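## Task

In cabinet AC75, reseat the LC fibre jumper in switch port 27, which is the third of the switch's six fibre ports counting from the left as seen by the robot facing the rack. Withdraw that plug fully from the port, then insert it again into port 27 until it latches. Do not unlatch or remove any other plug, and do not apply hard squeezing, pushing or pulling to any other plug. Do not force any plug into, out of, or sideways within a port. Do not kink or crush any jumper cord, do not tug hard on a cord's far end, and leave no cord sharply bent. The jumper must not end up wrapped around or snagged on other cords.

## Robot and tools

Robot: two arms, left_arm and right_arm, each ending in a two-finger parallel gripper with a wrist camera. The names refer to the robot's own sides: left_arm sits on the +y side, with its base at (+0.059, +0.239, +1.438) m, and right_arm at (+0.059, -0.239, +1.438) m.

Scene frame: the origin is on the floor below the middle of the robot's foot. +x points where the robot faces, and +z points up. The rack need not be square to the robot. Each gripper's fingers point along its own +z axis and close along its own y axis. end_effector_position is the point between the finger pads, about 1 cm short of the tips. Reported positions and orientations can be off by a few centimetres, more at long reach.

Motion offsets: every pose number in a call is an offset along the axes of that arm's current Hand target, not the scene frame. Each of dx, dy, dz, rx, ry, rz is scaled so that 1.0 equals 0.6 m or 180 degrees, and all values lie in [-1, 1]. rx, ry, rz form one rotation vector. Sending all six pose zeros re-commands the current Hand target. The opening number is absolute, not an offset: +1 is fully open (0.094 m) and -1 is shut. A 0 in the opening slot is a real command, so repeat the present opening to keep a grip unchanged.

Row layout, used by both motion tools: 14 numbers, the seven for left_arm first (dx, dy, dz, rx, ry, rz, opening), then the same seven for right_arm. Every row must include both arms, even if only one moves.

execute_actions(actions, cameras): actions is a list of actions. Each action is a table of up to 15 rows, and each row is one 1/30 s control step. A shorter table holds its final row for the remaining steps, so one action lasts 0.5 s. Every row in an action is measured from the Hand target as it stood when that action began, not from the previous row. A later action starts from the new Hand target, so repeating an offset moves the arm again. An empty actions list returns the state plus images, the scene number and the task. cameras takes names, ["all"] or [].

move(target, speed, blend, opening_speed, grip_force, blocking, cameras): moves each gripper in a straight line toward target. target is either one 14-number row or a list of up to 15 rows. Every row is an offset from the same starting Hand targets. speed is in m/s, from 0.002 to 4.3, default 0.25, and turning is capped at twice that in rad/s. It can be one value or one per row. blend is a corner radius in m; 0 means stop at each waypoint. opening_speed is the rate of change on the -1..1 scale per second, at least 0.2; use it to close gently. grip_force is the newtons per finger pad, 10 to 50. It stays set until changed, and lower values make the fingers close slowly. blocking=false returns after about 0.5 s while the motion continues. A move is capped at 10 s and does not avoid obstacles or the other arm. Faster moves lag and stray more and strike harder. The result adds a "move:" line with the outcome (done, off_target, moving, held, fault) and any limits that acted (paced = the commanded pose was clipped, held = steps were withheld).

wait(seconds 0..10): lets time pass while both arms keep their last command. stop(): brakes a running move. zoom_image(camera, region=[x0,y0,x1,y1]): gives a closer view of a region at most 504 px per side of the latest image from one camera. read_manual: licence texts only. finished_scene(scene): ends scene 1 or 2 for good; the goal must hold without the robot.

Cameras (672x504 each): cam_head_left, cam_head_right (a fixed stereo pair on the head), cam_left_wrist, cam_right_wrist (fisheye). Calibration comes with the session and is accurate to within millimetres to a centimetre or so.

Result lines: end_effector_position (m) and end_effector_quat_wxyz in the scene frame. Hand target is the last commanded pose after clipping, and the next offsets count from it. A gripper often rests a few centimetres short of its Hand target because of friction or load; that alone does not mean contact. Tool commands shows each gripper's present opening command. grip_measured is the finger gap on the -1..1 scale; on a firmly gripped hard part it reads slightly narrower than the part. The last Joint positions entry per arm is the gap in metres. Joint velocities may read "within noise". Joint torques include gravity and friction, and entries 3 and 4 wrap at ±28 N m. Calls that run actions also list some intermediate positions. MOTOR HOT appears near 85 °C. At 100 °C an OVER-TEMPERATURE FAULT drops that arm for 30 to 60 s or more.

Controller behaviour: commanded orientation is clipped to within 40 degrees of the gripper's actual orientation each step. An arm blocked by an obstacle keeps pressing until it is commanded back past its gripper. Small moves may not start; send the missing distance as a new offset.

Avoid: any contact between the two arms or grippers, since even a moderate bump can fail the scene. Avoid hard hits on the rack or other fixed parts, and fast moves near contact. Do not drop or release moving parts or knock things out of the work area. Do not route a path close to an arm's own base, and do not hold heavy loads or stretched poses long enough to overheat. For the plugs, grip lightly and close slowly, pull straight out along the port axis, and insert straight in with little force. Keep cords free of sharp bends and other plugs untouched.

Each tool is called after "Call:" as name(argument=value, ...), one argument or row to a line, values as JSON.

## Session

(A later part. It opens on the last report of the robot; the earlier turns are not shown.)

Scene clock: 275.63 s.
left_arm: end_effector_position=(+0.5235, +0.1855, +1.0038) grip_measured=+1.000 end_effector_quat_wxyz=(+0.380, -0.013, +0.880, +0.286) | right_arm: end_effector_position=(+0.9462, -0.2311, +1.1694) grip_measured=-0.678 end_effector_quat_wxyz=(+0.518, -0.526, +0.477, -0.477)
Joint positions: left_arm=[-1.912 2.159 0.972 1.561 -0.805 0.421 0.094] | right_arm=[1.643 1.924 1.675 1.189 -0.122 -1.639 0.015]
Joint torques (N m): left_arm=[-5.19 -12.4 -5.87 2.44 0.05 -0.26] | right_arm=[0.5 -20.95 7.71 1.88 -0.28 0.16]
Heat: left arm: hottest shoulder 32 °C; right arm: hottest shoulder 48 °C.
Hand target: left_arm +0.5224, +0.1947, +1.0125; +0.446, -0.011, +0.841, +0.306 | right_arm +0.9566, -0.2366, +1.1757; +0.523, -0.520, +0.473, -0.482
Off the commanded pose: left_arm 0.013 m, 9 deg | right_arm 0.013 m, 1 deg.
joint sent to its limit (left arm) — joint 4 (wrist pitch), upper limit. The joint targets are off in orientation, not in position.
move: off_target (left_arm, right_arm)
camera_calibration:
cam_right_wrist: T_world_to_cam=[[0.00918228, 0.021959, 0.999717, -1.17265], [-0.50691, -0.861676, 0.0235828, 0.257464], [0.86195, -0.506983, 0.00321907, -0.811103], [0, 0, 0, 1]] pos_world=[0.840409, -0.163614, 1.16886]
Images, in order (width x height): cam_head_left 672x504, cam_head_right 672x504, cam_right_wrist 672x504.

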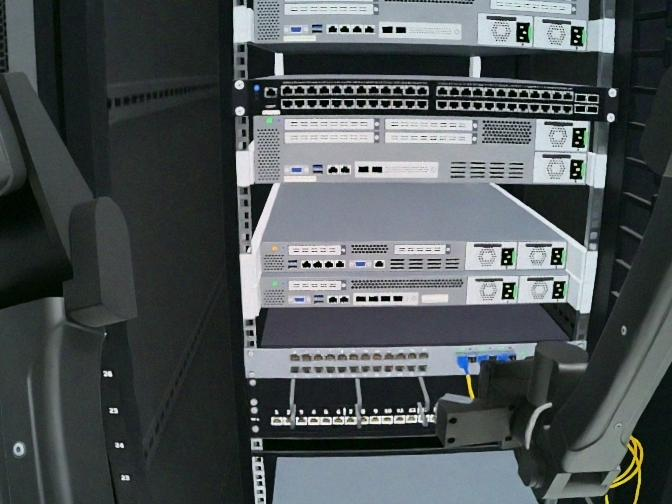

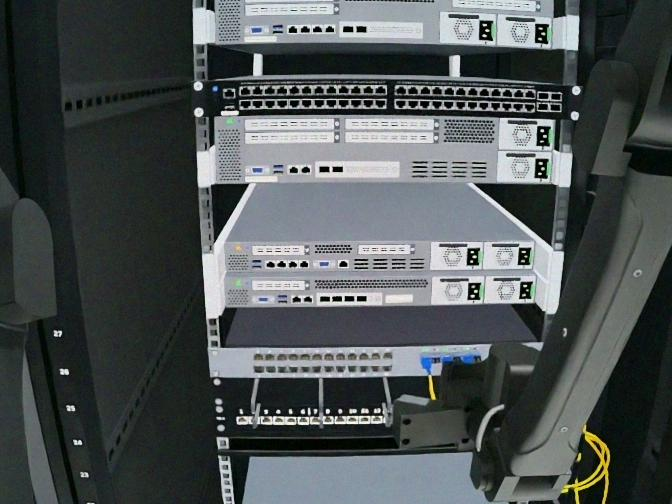

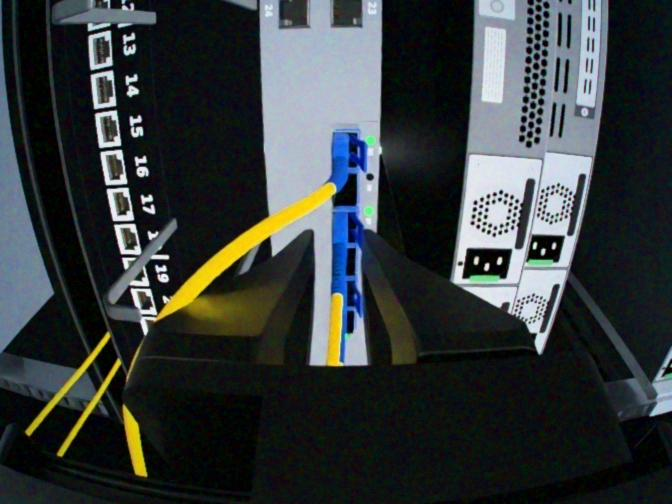

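Call:
move(
  target=[
    [0,0,0,0,0,0,1,0,0,0,0,0,0,-0.58],
    [0,0,0,0,0,0,1,0.0097,-0.0028,0.0427,0,0,0,-0.58],
  ],
  speed=0.03,
  cameras=["cam_right_wrist","cam_head_left","cam_head_right"],
)

Call:
zoom_image(
  camera="cam_right_wrist",
  region=[270, 130, 410, 290],
)

Call:
zoom_image(
  camera="cam_head_left",
  region=[440, 330, 540, 410],
)

Scene clock: 296.30 s.
left_arm: end_effector_position=(+0.5235, +0.1855, +1.0038) grip_measured=+1.000 end_effector_quat_wxyz=(+0.380, -0.013, +0.880, +0.286) | right_arm: end_effector_position=(+0.9706, -0.2341, +1.1691) grip_measured=-0.582 end_effector_quat_wxyz=(+0.517, -0.527, +0.478, -0.476)
Joint positions: left_arm=[-1.912 2.159 0.972 1.561 -0.805 0.421 0.094] | right_arm=[1.64 1.949 1.767 1.118 -0.124 -1.636 0.02]
Joint torques (N m): left_arm=[-5.07 -12.51 -5.93 2.36 0.04 -0.24] | right_arm=[0.5 -21.6 8.79 1.74 -0.28 0.16]
Heat: left arm: hottest shoulder 32 °C; right arm: hottest shoulder 49 °C.
Hand target: left_arm +0.5224, +0.1947, +1.0125; +0.446, -0.011, +0.841, +0.306 | right_arm +0.9826, -0.2403, +1.1776; +0.523, -0.520, +0.473, -0.482
Off the commanded pose: left_arm 0.013 m, 9 deg | right_arm 0.016 m, 1 deg.
joint sent to its limit (left arm) — joint 4 (wrist pitch), upper limit. The joint targets are off in orientation, not in position.
move: off_target (left_arm, right_arm)
camera_calibration:
cam_right_wrist: T_world_to_cam=[[0.0129981, 0.0215541, 0.999683, -1.17623], [-0.506422, -0.861918, 0.0251684, 0.264878], [0.862188, -0.506589, -0.000287759, -0.829606], [0, 0, 0, 1]] pos_world=[0.864705, -0.166613, 1.16896]
Images, in order (width x height): cam_head_left 672x504, cam_head_right 672x504, cam_right_wrist 672x504.

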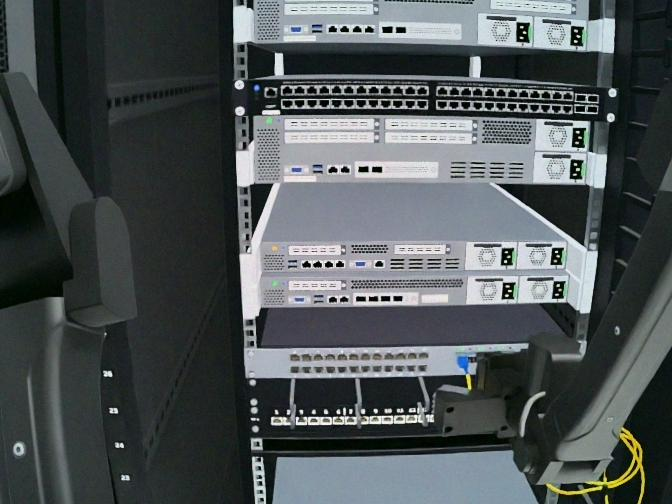

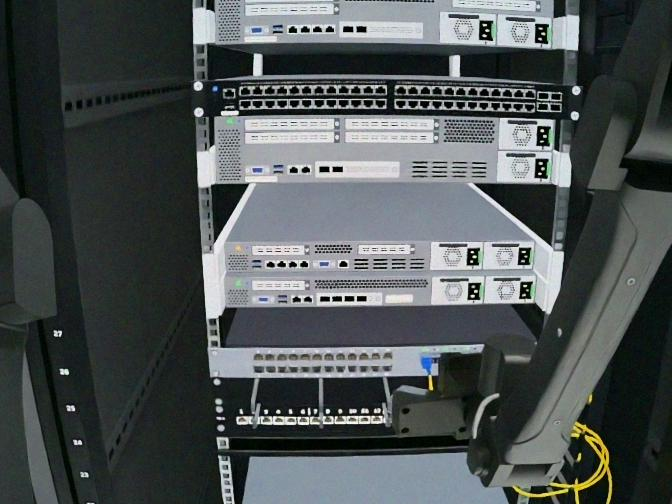

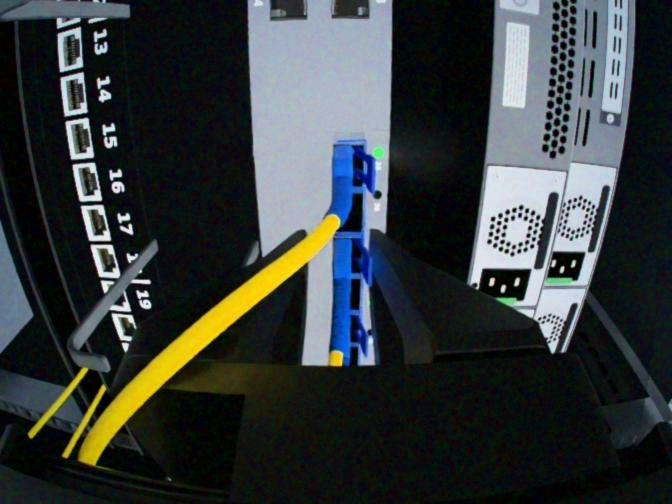

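Scaled by 3.150 from the camera's 672x504 image, which has a finer 960x720 frame.

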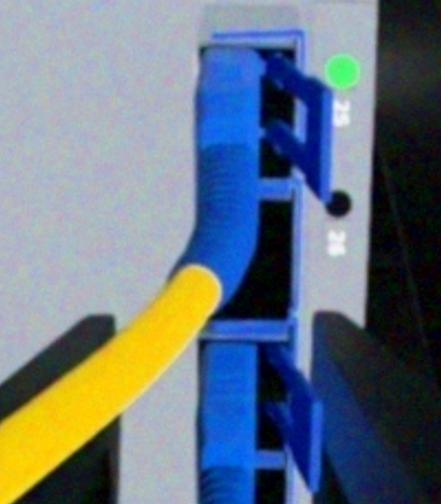

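Scaled by 5.040 from the camera's 672x504 image, which has a finer 960x720 frame.

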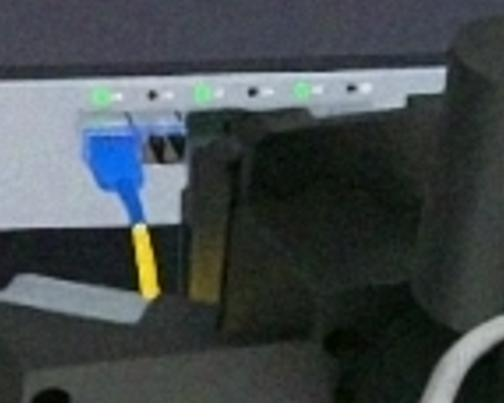

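Call:
move(
  target=[0,0,0,0,0,0,1,0,0,0,0,0,0,-0.98],
  opening_speed=0.2,
  grip_force=45,
  cameras=["cam_right_wrist","cam_head_left"],
)

Call:
zoom_image(
  camera="cam_right_wrist",
  region=[270, 130, 410, 290],
)

Call:
zoom_image(
  camera="cam_head_left",
  region=[440, 330, 540, 410],
)

Scene clock: 339.83 s.
left_arm: end_effector_position=(+0.5235, +0.1855, +1.0038) grip_measured=+1.000 end_effector_quat_wxyz=(+0.380, -0.013, +0.880, +0.286) | right_arm: end_effector_position=(+0.9731, -0.2342, +1.1718) grip_measured=-0.821 end_effector_quat_wxyz=(+0.519, -0.525, +0.476, -0.477)
Joint positions: left_arm=[-1.912 2.159 0.972 1.561 -0.805 0.421 0.094] | right_arm=[1.64 1.949 1.774 1.117 -0.125 -1.634 0.008]
Joint torques (N m): left_arm=[-5.25 -12.45 -5.87 2.35 0.06 -0.27] | right_arm=[0.56 -21.48 8.29 1.77 -0.23 0.14]
Heat: left arm: hottest shoulder 32 °C; right arm: hottest shoulder 50 °C.
Hand target: left_arm +0.5224, +0.1947, +1.0125; +0.446, -0.011, +0.841, +0.306 | right_arm +0.9826, -0.2403, +1.1776; +0.523, -0.520, +0.473, -0.482
Off the commanded pose: left_arm 0.013 m, 9 deg | right_arm 0.013 m, 1 deg.
joint sent to its limit (left arm) — joint 4 (wrist pitch), upper limit. The joint targets are off in orientation, not in position.
grip_force (N): 45, 45
move: off_target (left_arm, right_arm)
camera_calibration:
cam_right_wrist: T_world_to_cam=[[0.00661808, 0.020222, 0.999774, -1.17326], [-0.506209, -0.86216, 0.0207894, 0.270824], [0.862385, -0.506232, 0.0045307, -0.837622], [0, 0, 0, 1]] pos_world=[0.867211, -0.166812, 1.17116]
Images, in order (width x height): cam_head_left 672x504, cam_right_wrist 672x504.

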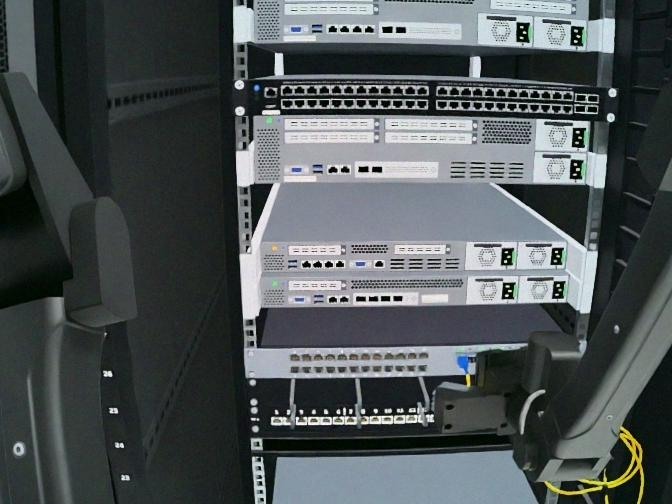

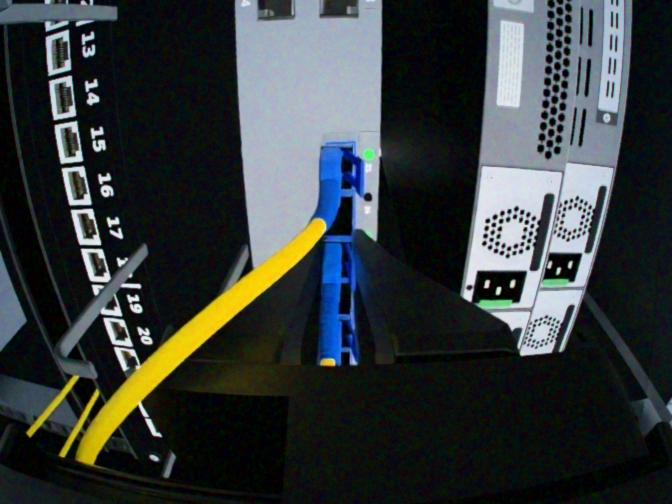

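Scaled by 3.150 from the camera's 672x504 image, which has a finer 960x720 frame.

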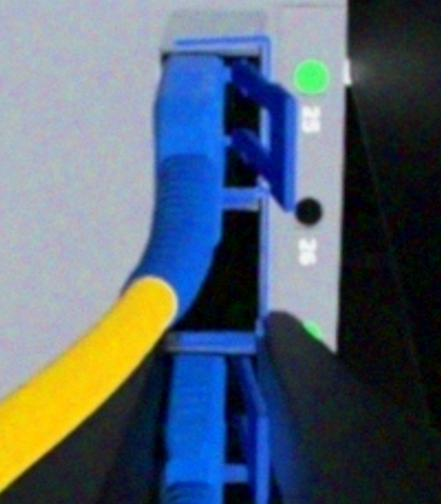

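Scaled by 5.040 from the camera's 672x504 image, which has a finer 960x720 frame.

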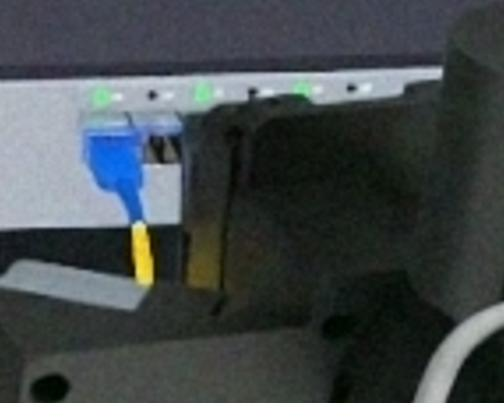

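Call:
wait(
  seconds=1.5,
  cameras=["cam_right_wrist"],
)

Call:
zoom_image(
  camera="cam_right_wrist",
  region=[300, 190, 400, 310],
)

Scene clock: 348.63 s.
left_arm: end_effector_position=(+0.5235, +0.1855, +1.0038) grip_measured=+1.000 end_effector_quat_wxyz=(+0.380, -0.013, +0.880, +0.286) | right_arm: end_effector_position=(+0.9731, -0.2342, +1.1718) grip_measured=-0.821 end_effector_quat_wxyz=(+0.519, -0.525, +0.476, -0.477)
Joint positions: left_arm=[-1.912 2.159 0.972 1.561 -0.805 0.421 0.094] | right_arm=[1.64 1.949 1.774 1.117 -0.125 -1.634 0.008]
Joint torques (N m): left_arm=[-5.19 -12.34 -5.85 2.36 0.06 -0.26] | right_arm=[0.56 -21.83 8.27 1.83 -0.23 0.15]
Heat: left arm: hottest shoulder 32 °C; right arm: hottest shoulder 50 °C.
Hand target: left_arm +0.5224, +0.1947, +1.0125; +0.446, -0.011, +0.841, +0.306 | right_arm +0.9826, -0.2403, +1.1776; +0.523, -0.520, +0.473, -0.482
Tool commands: left_gripper/opening=+1.0 right_gripper/opening=-0.98
Off the commanded pose: left_arm 0.013 m, 9 deg | right_arm 0.013 m, 1 deg.
grip_force (N): 45, 45
wait: 1.50 s; at rest from the start
camera_calibration:
cam_right_wrist: T_world_to_cam=[[0.00661808, 0.020222, 0.999774, -1.17326], [-0.506209, -0.86216, 0.0207894, 0.270824], [0.862385, -0.506232, 0.0045307, -0.837622], [0, 0, 0, 1]] pos_world=[0.867211, -0.166812, 1.17116]
Images, in order (width x height): cam_right_wrist 672x504.

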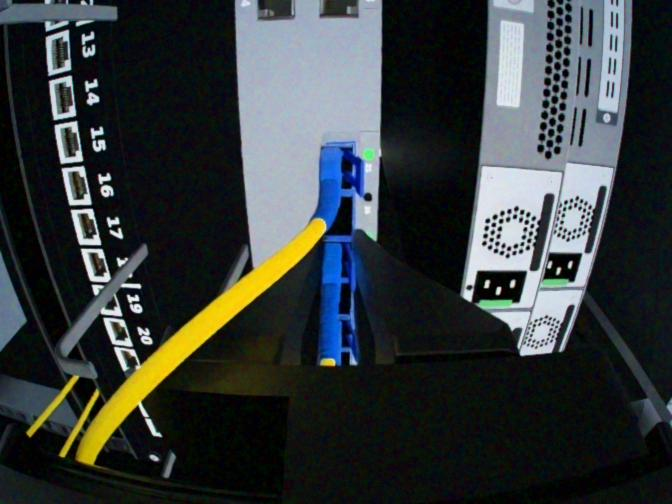

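Scaled by 4.200 from the camera's 672x504 image, which has a finer 960x720 frame.

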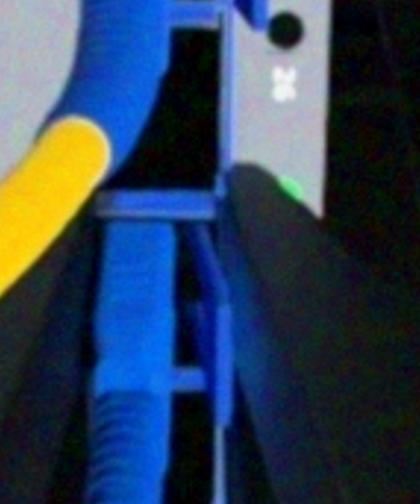

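Call:
move(
  target=[
    [0,0,0,0,0,0,1,0,0,0,0,0,0,-0.58],
    [0,0,0,0,0,0,1,-0.0062,-0.0022,-0.054,0,0,0,-0.58],
    [0,0,0,0,0,0,1,-0.0006,-0.0024,-0.0068,0,0,0,-0.58],
  ],
  speed=0.03,
  opening_speed=0.3,
  cameras=["cam_right_wrist"],
)

Call:
zoom_image(
  camera="cam_right_wrist",
  region=[270, 130, 410, 290],
)

Scene clock: 366.23 s.
left_arm: end_effector_position=(+0.5235, +0.1855, +1.0038) grip_measured=+1.000 end_effector_quat_wxyz=(+0.380, -0.013, +0.880, +0.286) | right_arm: end_effector_position=(+0.9612, -0.2342, +1.1638) grip_measured=-0.582 end_effector_quat_wxyz=(+0.515, -0.530, +0.481, -0.472)
Joint positions: left_arm=[-1.912 2.159 0.972 1.561 -0.805 0.421 0.094] | right_arm=[1.639 1.943 1.735 1.131 -0.125 -1.634 0.02]
Joint torques (N m): left_arm=[-5.07 -12.16 -5.87 2.25 0.04 -0.24] | right_arm=[0.5 -21.42 9.17 1.78 -0.25 0.16]
Heat: left arm: hottest shoulder 32 °C; right arm: hottest shoulder 51 °C.
Hand target: left_arm +0.5224, +0.1947, +1.0125; +0.446, -0.011, +0.841, +0.306 | right_arm +0.9785, -0.2402, +1.1790; +0.523, -0.520, +0.473, -0.482
Off the commanded pose: left_arm 0.013 m, 9 deg | right_arm 0.024 m, 2 deg.
joint sent to its limit (left arm) — joint 4 (wrist pitch), upper limit. The joint targets are off in orientation, not in position.
grip_force (N): 45, 45
move: off_target (left_arm, right_arm)
camera_calibration:
cam_right_wrist: T_world_to_cam=[[0.0260351, 0.0204565, 0.999452, -1.18327], [-0.505377, -0.862348, 0.0308151, 0.252493], [0.862506, -0.505902, -0.0121131, -0.807972], [0, 0, 0, 1]] pos_world=[0.855291, -0.166812, 1.16505]
Images, in order (width x height): cam_right_wrist 672x504.

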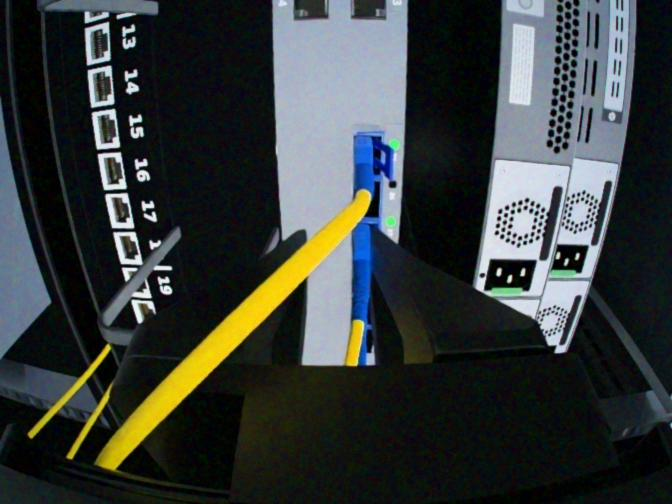

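Scaled by 3.150 from the camera's 672x504 image, which has a finer 960x720 frame.

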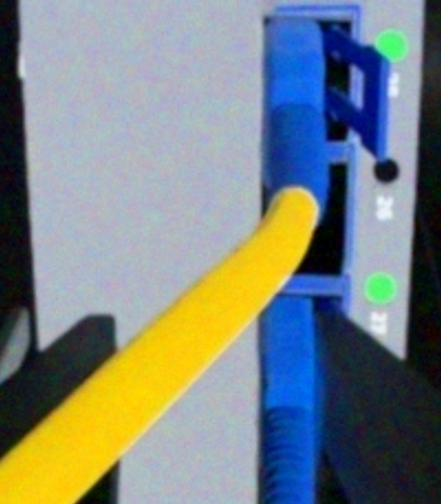

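Call:
move(
  target=[
    [0,0,0,0,0,0,1,-0.0108,-0.0052,-0.0801,0,0,0,-0.58],
  ],
  speed=0.03,
  cameras=["cam_right_wrist"],
)

Call:
zoom_image(
  camera="cam_right_wrist",
  region=[260, 110, 420, 290],
)

Scene clock: 380.80 s.
left_arm: end_effector_position=(+0.5235, +0.1855, +1.0038) grip_measured=+1.000 end_effector_quat_wxyz=(+0.380, -0.013, +0.880, +0.286) | right_arm: end_effector_position=(+0.9219, -0.2324, +1.1567) grip_measured=-0.582 end_effector_quat_wxyz=(+0.513, -0.531, +0.483, -0.470)
Joint positions: left_arm=[-1.912 2.159 0.972 1.561 -0.805 0.421 0.094] | right_arm=[1.639 1.921 1.605 1.232 -0.125 -1.634 0.02]
Joint torques (N m): left_arm=[-5.36 -12.51 -5.9 2.35 0.05 -0.26] | right_arm=[0.5 -22.48 3.99 2.82 -0.22 0.17]
Heat: left arm: hottest shoulder 32 °C; right arm: hottest shoulder 50 °C.
Hand target: left_arm +0.5224, +0.1947, +1.0125; +0.446, -0.011, +0.841, +0.306 | right_arm +0.9300, -0.2380, +1.1815; +0.523, -0.520, +0.473, -0.482
Off the commanded pose: left_arm 0.013 m, 9 deg | right_arm 0.027 m, 2 deg.
joint sent to its limit (left arm) — joint 4 (wrist pitch), upper limit. The joint targets are off in orientation, not in position.
grip_force (N): 45, 45
move: off_target (left_arm, right_arm)
camera_calibration:
cam_right_wrist: T_world_to_cam=[[0.0325115, 0.0202306, 0.999267, -1.18109], [-0.504881, -0.862523, 0.0338887, 0.23038], [0.862576, -0.505613, -0.0178279, -0.766623], [0, 0, 0, 1]] pos_world=[0.815984, -0.165012, 1.15875]
Images, in order (width x height): cam_right_wrist 672x504.

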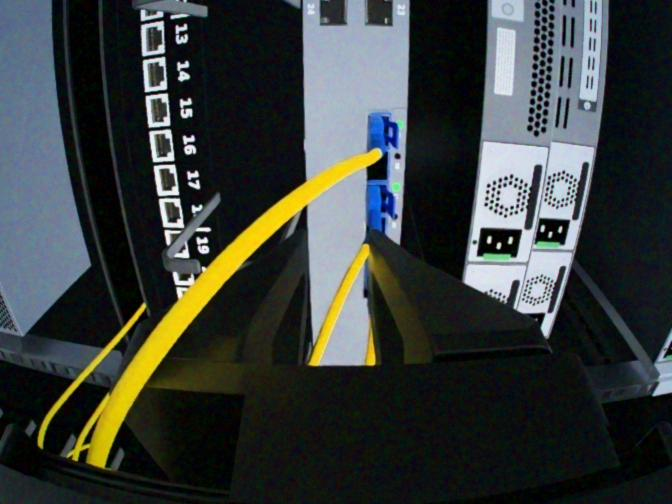

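Scaled by 2.800 from the camera's 672x504 image, which has a finer 960x720 frame.

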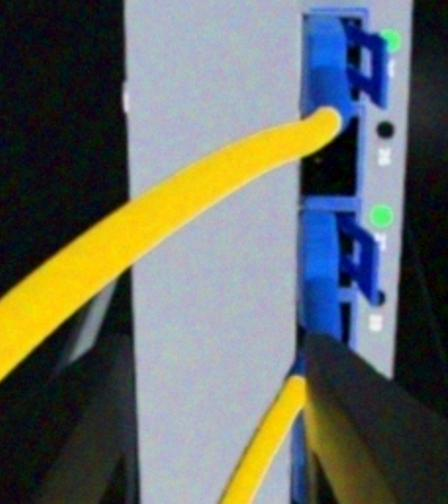

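Call:
move(
  target=[
    [0,0,0,0,0,0,1,-0.003,-0.0124,-0.0332,0,0,0,-0.58],
  ],
  speed=0.03,
  cameras=["cam_right_wrist","cam_head_left"],
)

Scene clock: 390.00 s.
left_arm: end_effector_position=(+0.5235, +0.1855, +1.0038) grip_measured=+1.000 end_effector_quat_wxyz=(+0.380, -0.013, +0.880, +0.286) | right_arm: end_effector_position=(+0.8999, -0.2318, +1.1599) grip_measured=-0.582 end_effector_quat_wxyz=(+0.511, -0.533, +0.485, -0.468)
Joint positions: left_arm=[-1.912 2.159 0.972 1.561 -0.805 0.421 0.094] | right_arm=[1.639 1.892 1.519 1.281 -0.125 -1.634 0.02]
Joint torques (N m): left_arm=[-5.36 -12.4 -5.86 2.35 0.07 -0.22] | right_arm=[0.32 -22.3 3.69 2.77 -0.24 0.15]
Heat: left arm: hottest shoulder 32 °C; right arm: hottest shoulder 51 °C.
Hand target: left_arm +0.5224, +0.1947, +1.0125; +0.446, -0.011, +0.841, +0.306 | right_arm +0.9099, -0.2379, +1.1887; +0.523, -0.520, +0.473, -0.482
Off the commanded pose: left_arm 0.013 m, 9 deg | right_arm 0.031 m, 3 deg.
joint sent to its limit (left arm) — joint 4 (wrist pitch), upper limit. The joint targets are off in orientation, not in position.
grip_force (N): 45, 45
move: off_target (left_arm, right_arm)
camera_calibration:
cam_right_wrist: T_world_to_cam=[[0.0408184, 0.0199768, 0.998967, -1.19077], [-0.504108, -0.862811, 0.0378522, 0.21429], [0.862676, -0.505132, -0.0251481, -0.7388], [0, 0, 0, 1]] pos_world=[0.793975, -0.164512, 1.16285]
Images, in order (width x height): cam_head_left 672x504, cam_right_wrist 672x504.

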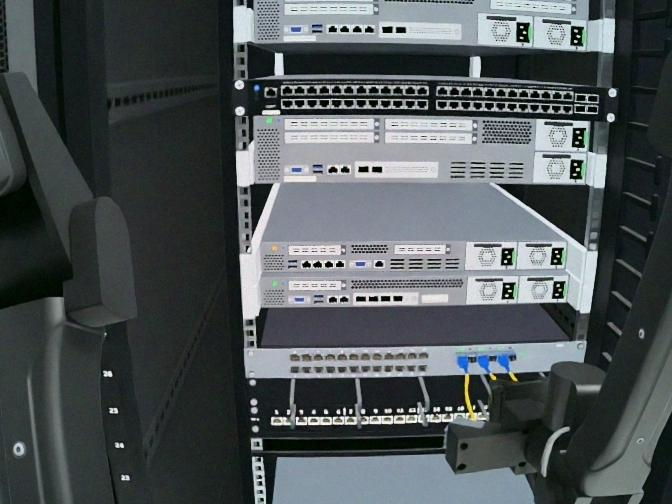

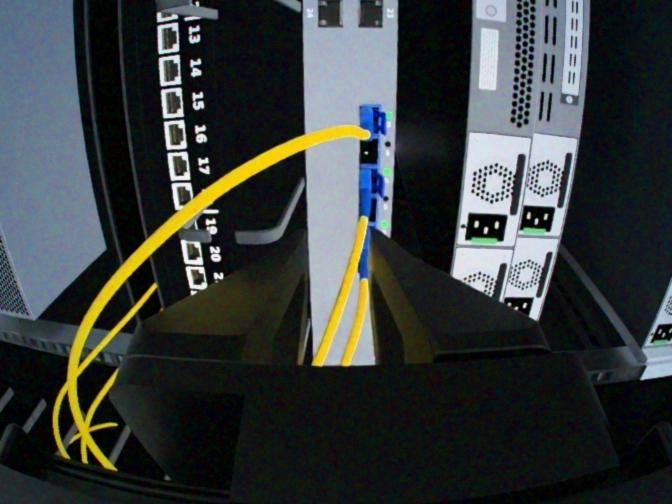

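Call:
move(
  target=[
    [0,0,0,0,0,0,1,-0.0137,-0.003,-0.083,0,0,0,-0.58],
  ],
  speed=0.05,
  cameras=["cam_right_wrist"],
)

Scene clock: 400.63 s.
left_arm: end_effector_position=(+0.5235, +0.1855, +1.0038) grip_measured=+1.000 end_effector_quat_wxyz=(+0.380, -0.013, +0.880, +0.286) | right_arm: end_effector_position=(+0.8504, -0.2302, +1.1638) grip_measured=-0.582 end_effector_quat_wxyz=(+0.512, -0.533, +0.485, -0.468)
Joint positions: left_arm=[-1.912 2.159 0.972 1.561 -0.805 0.421 0.094] | right_arm=[1.639 1.86 1.36 1.41 -0.125 -1.634 0.02]
Joint torques (N m): left_arm=[-5.3 -12.69 -5.78 2.37 0.04 -0.25] | right_arm=[0.62 -20.95 2.29 2.92 -0.17 0.13]
Heat: left arm: hottest shoulder 32 °C; right arm: hottest shoulder 50 °C.
Hand target: left_arm +0.5224, +0.1947, +1.0125; +0.446, -0.011, +0.841, +0.306 | right_arm +0.8596, -0.2340, +1.1898; +0.523, -0.520, +0.473, -0.482
Off the commanded pose: left_arm 0.013 m, 9 deg | right_arm 0.028 m, 3 deg.
joint sent to its limit (left arm) — joint 4 (wrist pitch), upper limit. The joint targets are off in orientation, not in position.
grip_force (N): 45, 45
move: off_target (left_arm, right_arm)
camera_calibration:
cam_right_wrist: T_world_to_cam=[[0.0389847, 0.0200095, 0.999039, -1.1911], [-0.504276, -0.862751, 0.0369577, 0.191761], [0.862662, -0.505233, -0.0235438, -0.697078], [0, 0, 0, 1]] pos_world=[0.744477, -0.162912, 1.16645]
Images, in order (width x height): cam_right_wrist 672x504.

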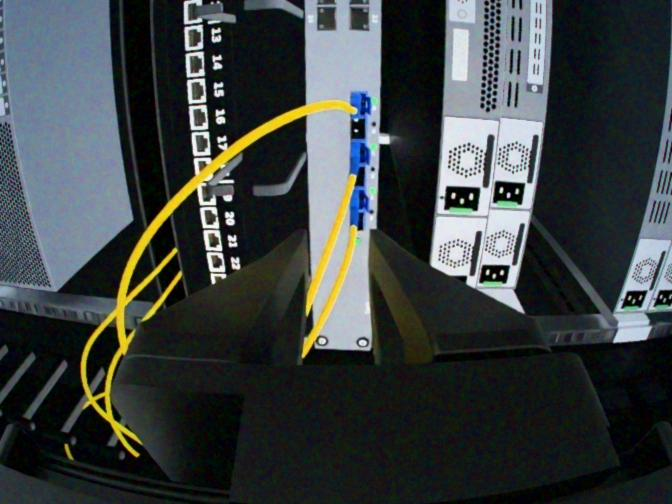

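Call:
move(
  target=[
    [0,0,0,0,0,0,1,0,-0.0133,0,0,0,0,-0.58],
  ],
  speed=0.05,
  cameras=["cam_right_wrist"],
)

Scene clock: 411.37 s.
left_arm: end_effector_position=(+0.5235, +0.1855, +1.0038) grip_measured=+1.000 end_effector_quat_wxyz=(+0.380, -0.013, +0.880, +0.286) | right_arm: end_effector_position=(+0.8512, -0.2308, +1.1740) grip_measured=-0.582 end_effector_quat_wxyz=(+0.513, -0.531, +0.483, -0.470)
Joint positions: left_arm=[-1.912 2.159 0.972 1.561 -0.805 0.421 0.094] | right_arm=[1.639 1.837 1.343 1.411 -0.125 -1.634 0.02]
Joint torques (N m): left_arm=[-5.36 -12.34 -5.89 2.32 0.05 -0.26] | right_arm=[0.79 -20.78 2.47 2.73 -0.13 0.11]
Heat: left arm: hottest shoulder 32 °C; right arm: hottest shoulder 51 °C.
Hand target: left_arm +0.5224, +0.1947, +1.0125; +0.446, -0.011, +0.841, +0.306 | right_arm +0.8594, -0.2340, +1.1978; +0.523, -0.520, +0.473, -0.482
Off the commanded pose: left_arm 0.013 m, 9 deg | right_arm 0.025 m, 3 deg.
joint sent to its limit (left arm) — joint 4 (wrist pitch), upper limit. The joint targets are off in orientation, not in position.
grip_force (N): 45, 45
move: off_target (left_arm, right_arm)
camera_calibration:
cam_right_wrist: T_world_to_cam=[[0.0328693, 0.0202501, 0.999254, -1.19646], [-0.50479, -0.862569, 0.0340846, 0.195083], [0.862616, -0.505534, -0.0181299, -0.704231], [0, 0, 0, 1]] pos_world=[0.745284, -0.163512, 1.17615]
Images, in order (width x height): cam_right_wrist 672x504.

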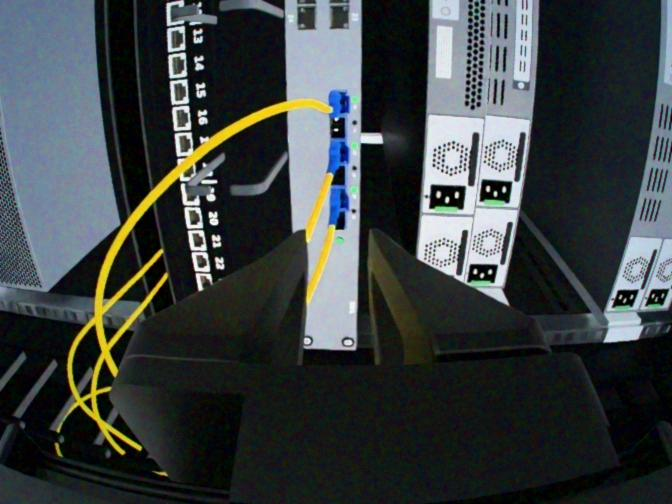

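Call:
move(
  target=[
    [0,0,0,0,0,0,1,0.0215,0.0295,0.1577,0,0,0,-0.58],
  ],
  speed=0.05,
  cameras=["cam_right_wrist","cam_head_left"],
)

Call:
zoom_image(
  camera="cam_right_wrist",
  region=[260, 110, 420, 290],
)

Scene clock: 429.43 s.
left_arm: end_effector_position=(+0.5235, +0.1855, +1.0038) grip_measured=+1.000 end_effector_quat_wxyz=(+0.380, -0.013, +0.880, +0.286) | right_arm: end_effector_position=(+0.9493, -0.2350, +1.1865) grip_measured=-0.582 end_effector_quat_wxyz=(+0.523, -0.520, +0.472, -0.483)
Joint positions: left_arm=[-1.912 2.159 0.972 1.561 -0.805 0.421 0.094] | right_arm=[1.639 1.898 1.66 1.199 -0.125 -1.634 0.02]
Joint torques (N m): left_arm=[-5.25 -12.1 -5.89 2.32 0.07 -0.26] | right_arm=[0.44 -19.78 7.53 1.52 -0.2 0.12]
Heat: left arm: hottest shoulder 32 °C; right arm: hottest shoulder 53 °C.
Hand target: left_arm +0.5224, +0.1947, +1.0125; +0.446, -0.011, +0.841, +0.306 | right_arm +0.9551, -0.2387, +1.1814; +0.523, -0.520, +0.473, -0.482
Off the commanded pose: left_arm 0.013 m, 9 deg | right_arm 0.008 m, 0 deg.
joint sent to its limit (left arm) — joint 4 (wrist pitch), upper limit. The joint targets are off in orientation, not in position.
grip_force (N): 45, 45
move: off_target (left_arm)
camera_calibration:
cam_right_wrist: T_world_to_cam=[[-0.0123679, 0.0218745, 0.999684, -1.16919], [-0.508046, -0.861239, 0.0125597, 0.269554], [0.861241, -0.50773, 0.0217649, -0.837334], [0, 0, 0, 1]] pos_world=[0.843632, -0.167414, 1.18366]
Images, in order (width x height): cam_head_left 672x504, cam_right_wrist 672x504.

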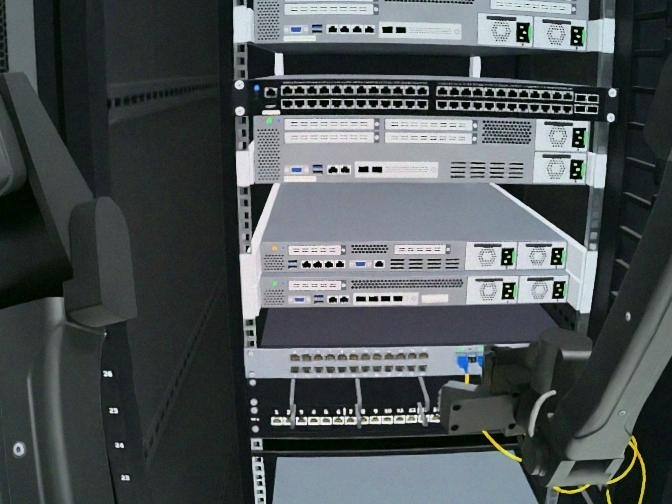

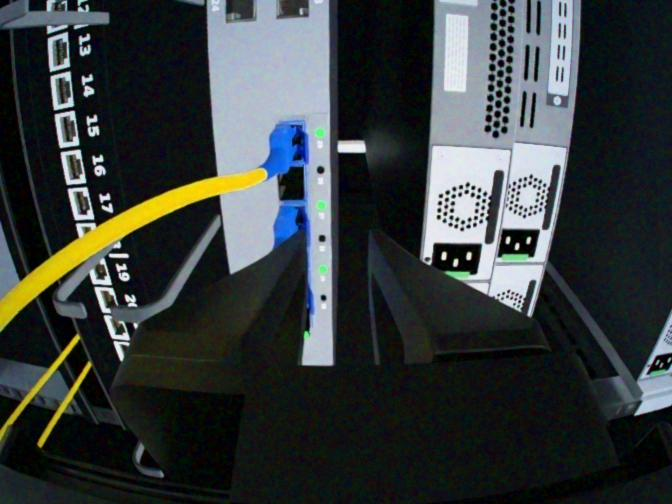

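Scaled by 2.800 from the camera's 672x504 image, which has a finer 960x720 frame.

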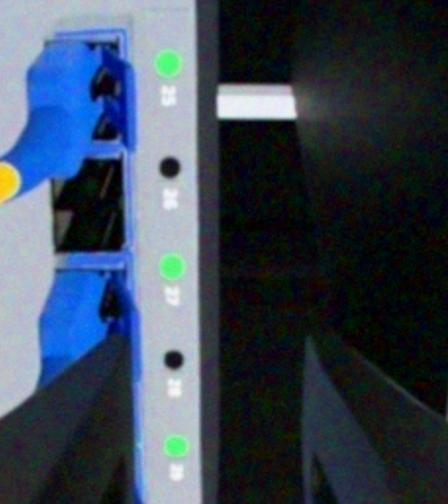

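Call:
move(
  target=[
    [0,0,0,0,0,0,1,-0.0462,-0.015,-0.2552,0,0,0,-0.5],
  ],
  speed=0.06,
  cameras=["cam_right_wrist","cam_head_left"],
)

Scene clock: 451.50 s.
left_arm: end_effector_position=(+0.5235, +0.1855, +1.0038) grip_measured=+1.000 end_effector_quat_wxyz=(+0.380, -0.013, +0.880, +0.286) | right_arm: end_effector_position=(+0.7923, -0.2280, +1.1654) grip_measured=-0.502 end_effector_quat_wxyz=(+0.511, -0.533, +0.486, -0.468)
Joint positions: left_arm=[-1.912 2.159 0.972 1.561 -0.805 0.421 0.094] | right_arm=[1.64 1.848 1.197 1.558 -0.122 -1.634 0.023]
Joint torques (N m): left_arm=[-5.07 -12.22 -5.87 2.35 0.06 -0.24] | right_arm=[1.73 -19.08 0.83 2.85 0.02 0.02]
Heat: left arm: hottest shoulder 32 °C; right arm: hottest shoulder 53 °C.
Hand target: left_arm +0.5224, +0.1947, +1.0125; +0.446, -0.011, +0.841, +0.306 | right_arm +0.8000, -0.2244, +1.1883; +0.523, -0.520, +0.473, -0.482
Off the commanded pose: left_arm 0.013 m, 9 deg | right_arm 0.024 m, 3 deg.
joint sent to its limit (left arm) — joint 4 (wrist pitch), upper limit. The joint targets are off in orientation, not in position.
joint sent to its limit (right arm) — joint 4 (wrist pitch), upper limit. The joint targets still meet the commanded pose.
grip_force (N): 45, 45
move: off_target (left_arm, right_arm)
camera_calibration:
cam_right_wrist: T_world_to_cam=[[0.0417933, 0.0190974, 0.998944, -1.19294], [-0.506091, -0.861658, 0.0376464, 0.165121], [0.861467, -0.507129, -0.0263465, -0.641988], [0, 0, 0, 1]] pos_world=[0.686475, -0.160511, 1.16855]
Images, in order (width x height): cam_head_left 672x504, cam_right_wrist 672x504.

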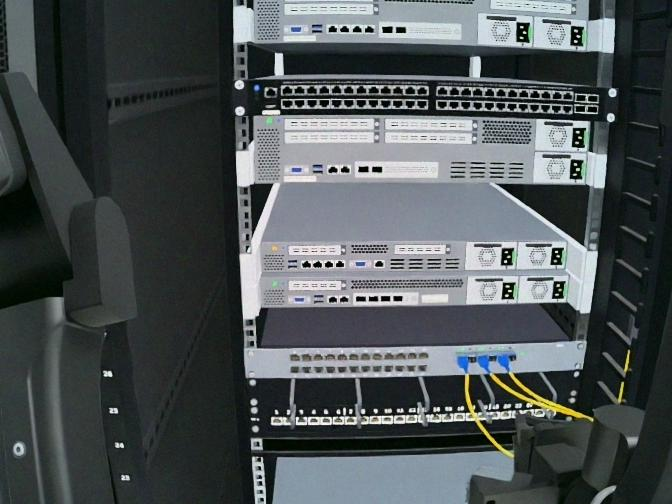

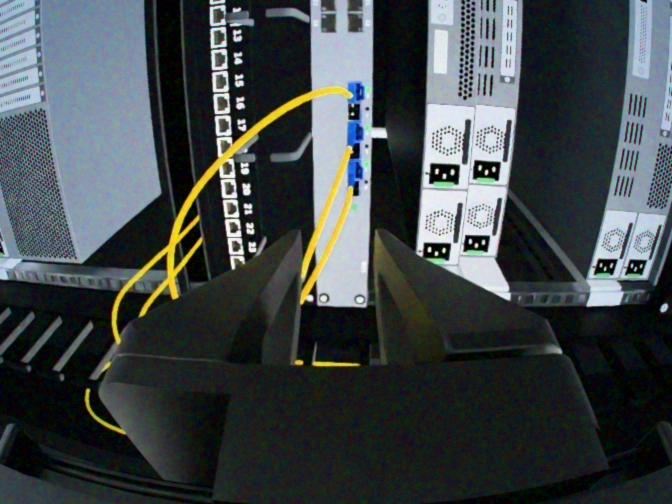

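Call:
move(
  target=[
    [0,0,0,0,0,0,1,-0.0117,-0.0115,-0.1327,0,0,0,-0.5],
  ],
  speed=0.08,
  cameras=["cam_right_wrist","cam_head_left","cam_head_right"],
)

Call:
zoom_image(
  camera="cam_head_left",
  region=[430, 330, 650, 504],
)

Scene clock: 465.40 s.
left_arm: end_effector_position=(+0.5235, +0.1855, +1.0038) grip_measured=+1.000 end_effector_quat_wxyz=(+0.380, -0.013, +0.880, +0.286) | right_arm: end_effector_position=(+0.7135, -0.2259, +1.1755) grip_measured=-0.502 end_effector_quat_wxyz=(+0.469, -0.574, +0.522, -0.421)
Joint positions: left_arm=[-1.912 2.159 0.972 1.561 -0.805 0.421 0.094] | right_arm=[1.64 1.732 0.913 1.558 -0.122 -1.648 0.023]
Joint torques (N m): left_arm=[-5.36 -12.34 -5.91 2.3 0.04 -0.25] | right_arm=[1.14 -16.91 -0.79 2.91 -0.27 -0.01]
Heat: left arm: hottest shoulder 32 °C; right arm: hottest shoulder 53 °C.
Hand target: left_arm +0.5224, +0.1947, +1.0125; +0.446, -0.011, +0.841, +0.306 | right_arm +0.7200, -0.2243, +1.1942; -0.523, +0.520, -0.473, +0.482
Off the commanded pose: left_arm 0.013 m, 9 deg | right_arm 0.020 m, 13 deg.
joint sent to its limit (left arm) — joint 4 (wrist pitch), upper limit. The joint targets are off in orientation, not in position.
joint sent to its limit (right arm) — joint 4 (wrist pitch), upper limit. The joint targets are off in orientation, not in position.
grip_force (N): 45, 45
move: off_target (left_arm, right_arm)
camera_calibration:
cam_right_wrist: T_world_to_cam=[[0.20621, 0.0281408, 0.978103, -1.29047], [-0.48278, -0.866526, 0.126713, 0.00437863], [0.851118, -0.498338, -0.1651, -0.400388], [0, 0, 0, 1]] pos_world=[0.608999, -0.159419, 1.19555]
Images, in order (width x height): cam_head_left 672x504, cam_head_right 672x504, cam_right_wrist 672x504.

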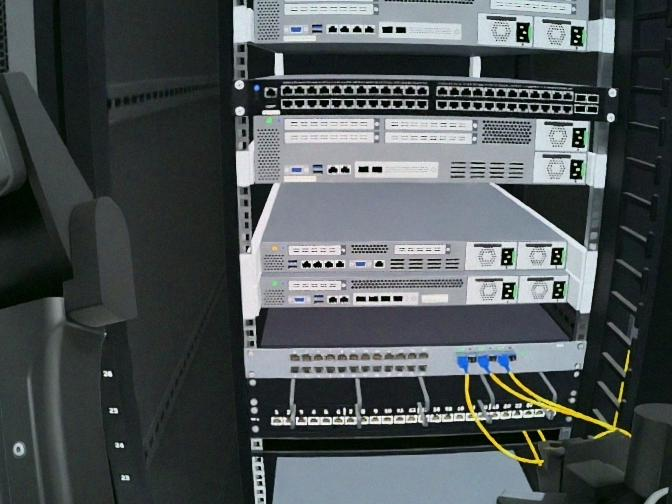

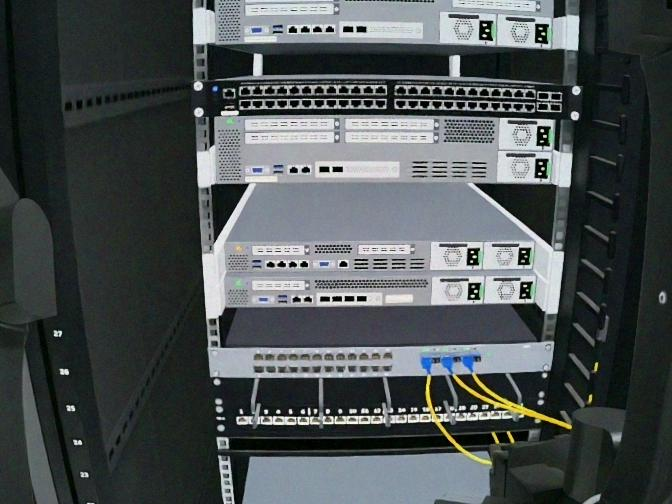

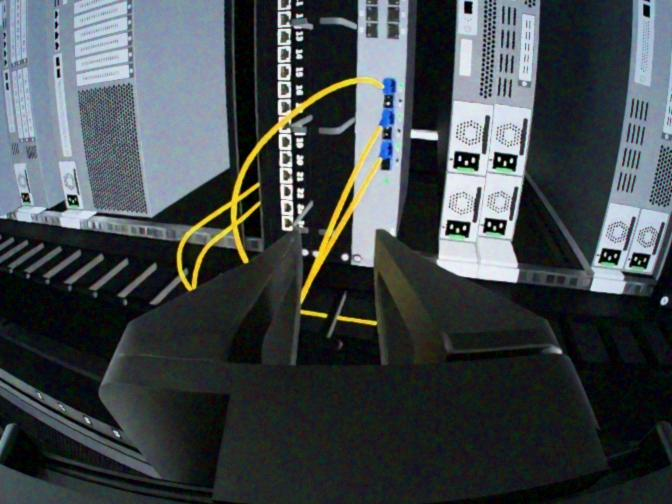

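Scaled by 2.291 from the camera's 672x504 image, which has a finer 960x720 frame.

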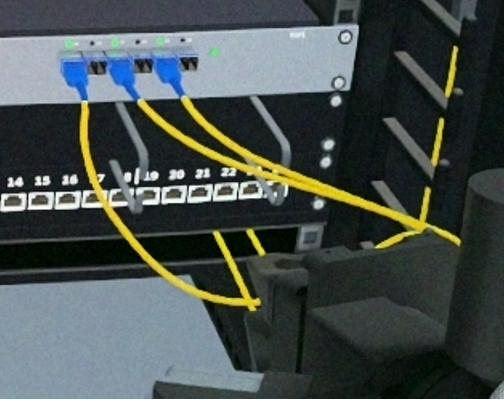

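Call:
move(
  target=[0,0,0,0,0,0,1,-0.0147,-0.04,-0.166,0,0,0,-0.5],
  speed=0.1,
  cameras=["cam_right_wrist","cam_head_left","cam_head_right"],
)

Call:
zoom_image(
  camera="cam_head_left",
  region=[430, 330, 672, 504],
)

Call:
zoom_image(
  camera="cam_head_right",
  region=[400, 330, 642, 504],
)

Scene clock: 476.70 s.
left_arm: end_effector_position=(+0.5235, +0.1855, +1.0038) grip_measured=+1.000 end_effector_quat_wxyz=(+0.380, -0.013, +0.880, +0.286) | right_arm: end_effector_position=(+0.6178, -0.2222, +1.2030) grip_measured=-0.502 end_effector_quat_wxyz=(+0.425, -0.618, +0.551, -0.366)
Joint positions: left_arm=[-1.912 2.159 0.972 1.561 -0.805 0.421 0.094] | right_arm=[1.64 1.595 0.599 1.558 -0.132 -1.668 0.023]
Joint torques (N m): left_arm=[-5.42 -12.28 -5.83 2.35 0.04 -0.26] | right_arm=[0.38 -14.04 -3.07 2.77 -0.36 0]
Heat: left arm: hottest shoulder 32 °C; right arm: hottest shoulder 52 °C.
Hand target: left_arm +0.5224, +0.1947, +1.0125; +0.446, -0.011, +0.841, +0.306 | right_arm +0.6198, -0.2242, +1.2170; -0.523, +0.520, -0.473, +0.482
Off the commanded pose: left_arm 0.013 m, 9 deg | right_arm 0.014 m, 23 deg.
joint sent to its limit (left arm) — joint 4 (wrist pitch), upper limit. The joint targets are off in orientation, not in position.
joint sent to its limit (right arm) — joint 4 (wrist pitch), upper limit. The joint targets are off in orientation, not in position.
grip_force (N): 45, 45
move: off_target (left_arm, right_arm)
camera_calibration:
cam_right_wrist: T_world_to_cam=[[0.371202, 0.0446944, 0.927476, -1.33509], [-0.430445, -0.876753, 0.214526, -0.182409], [0.822755, -0.47886, -0.306214, -0.120865], [0, 0, 0, 1]] pos_world=[0.516515, -0.158134, 1.24039]
Images, in order (width x height): cam_head_left 672x504, cam_head_right 672x504, cam_right_wrist 672x504.

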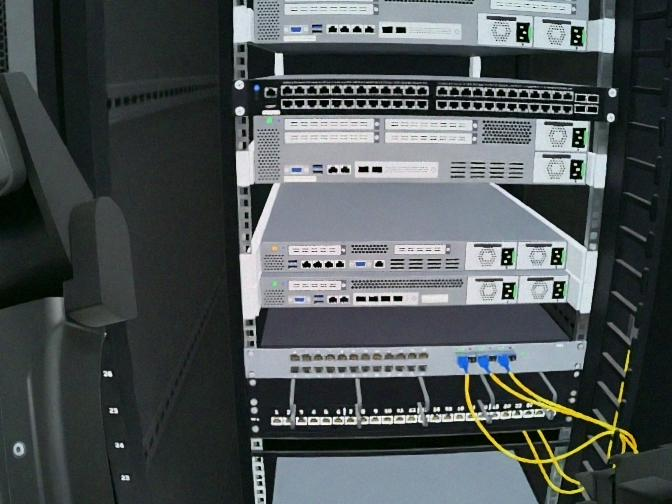

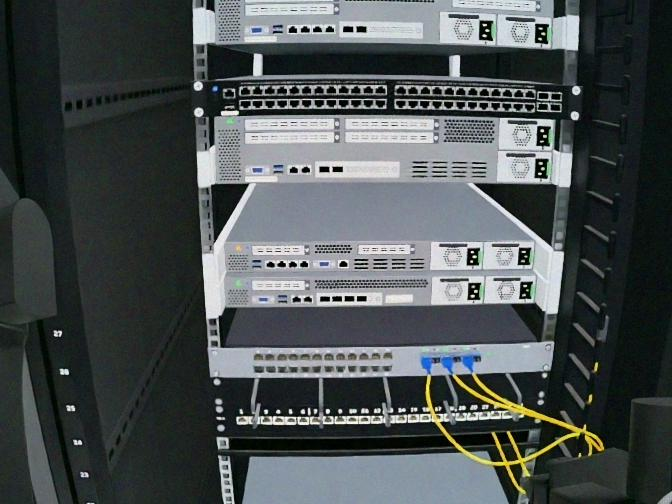

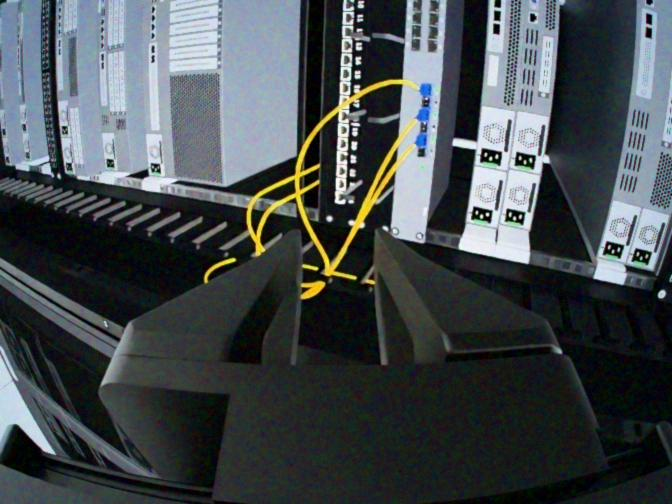

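Scaled by 2.083 from the camera's 672x504 image, which has a finer 960x720 frame.

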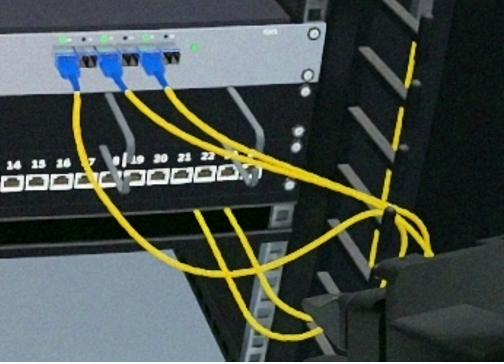

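Scaled by 2.083 from the camera's 672x504 image, which has a finer 960x720 frame.

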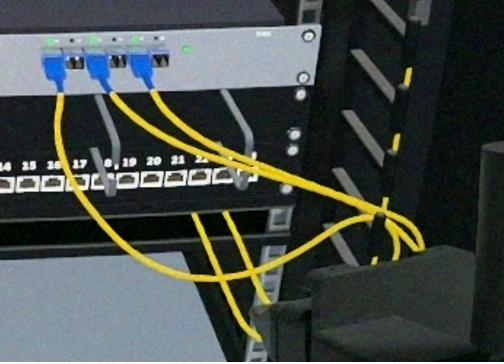

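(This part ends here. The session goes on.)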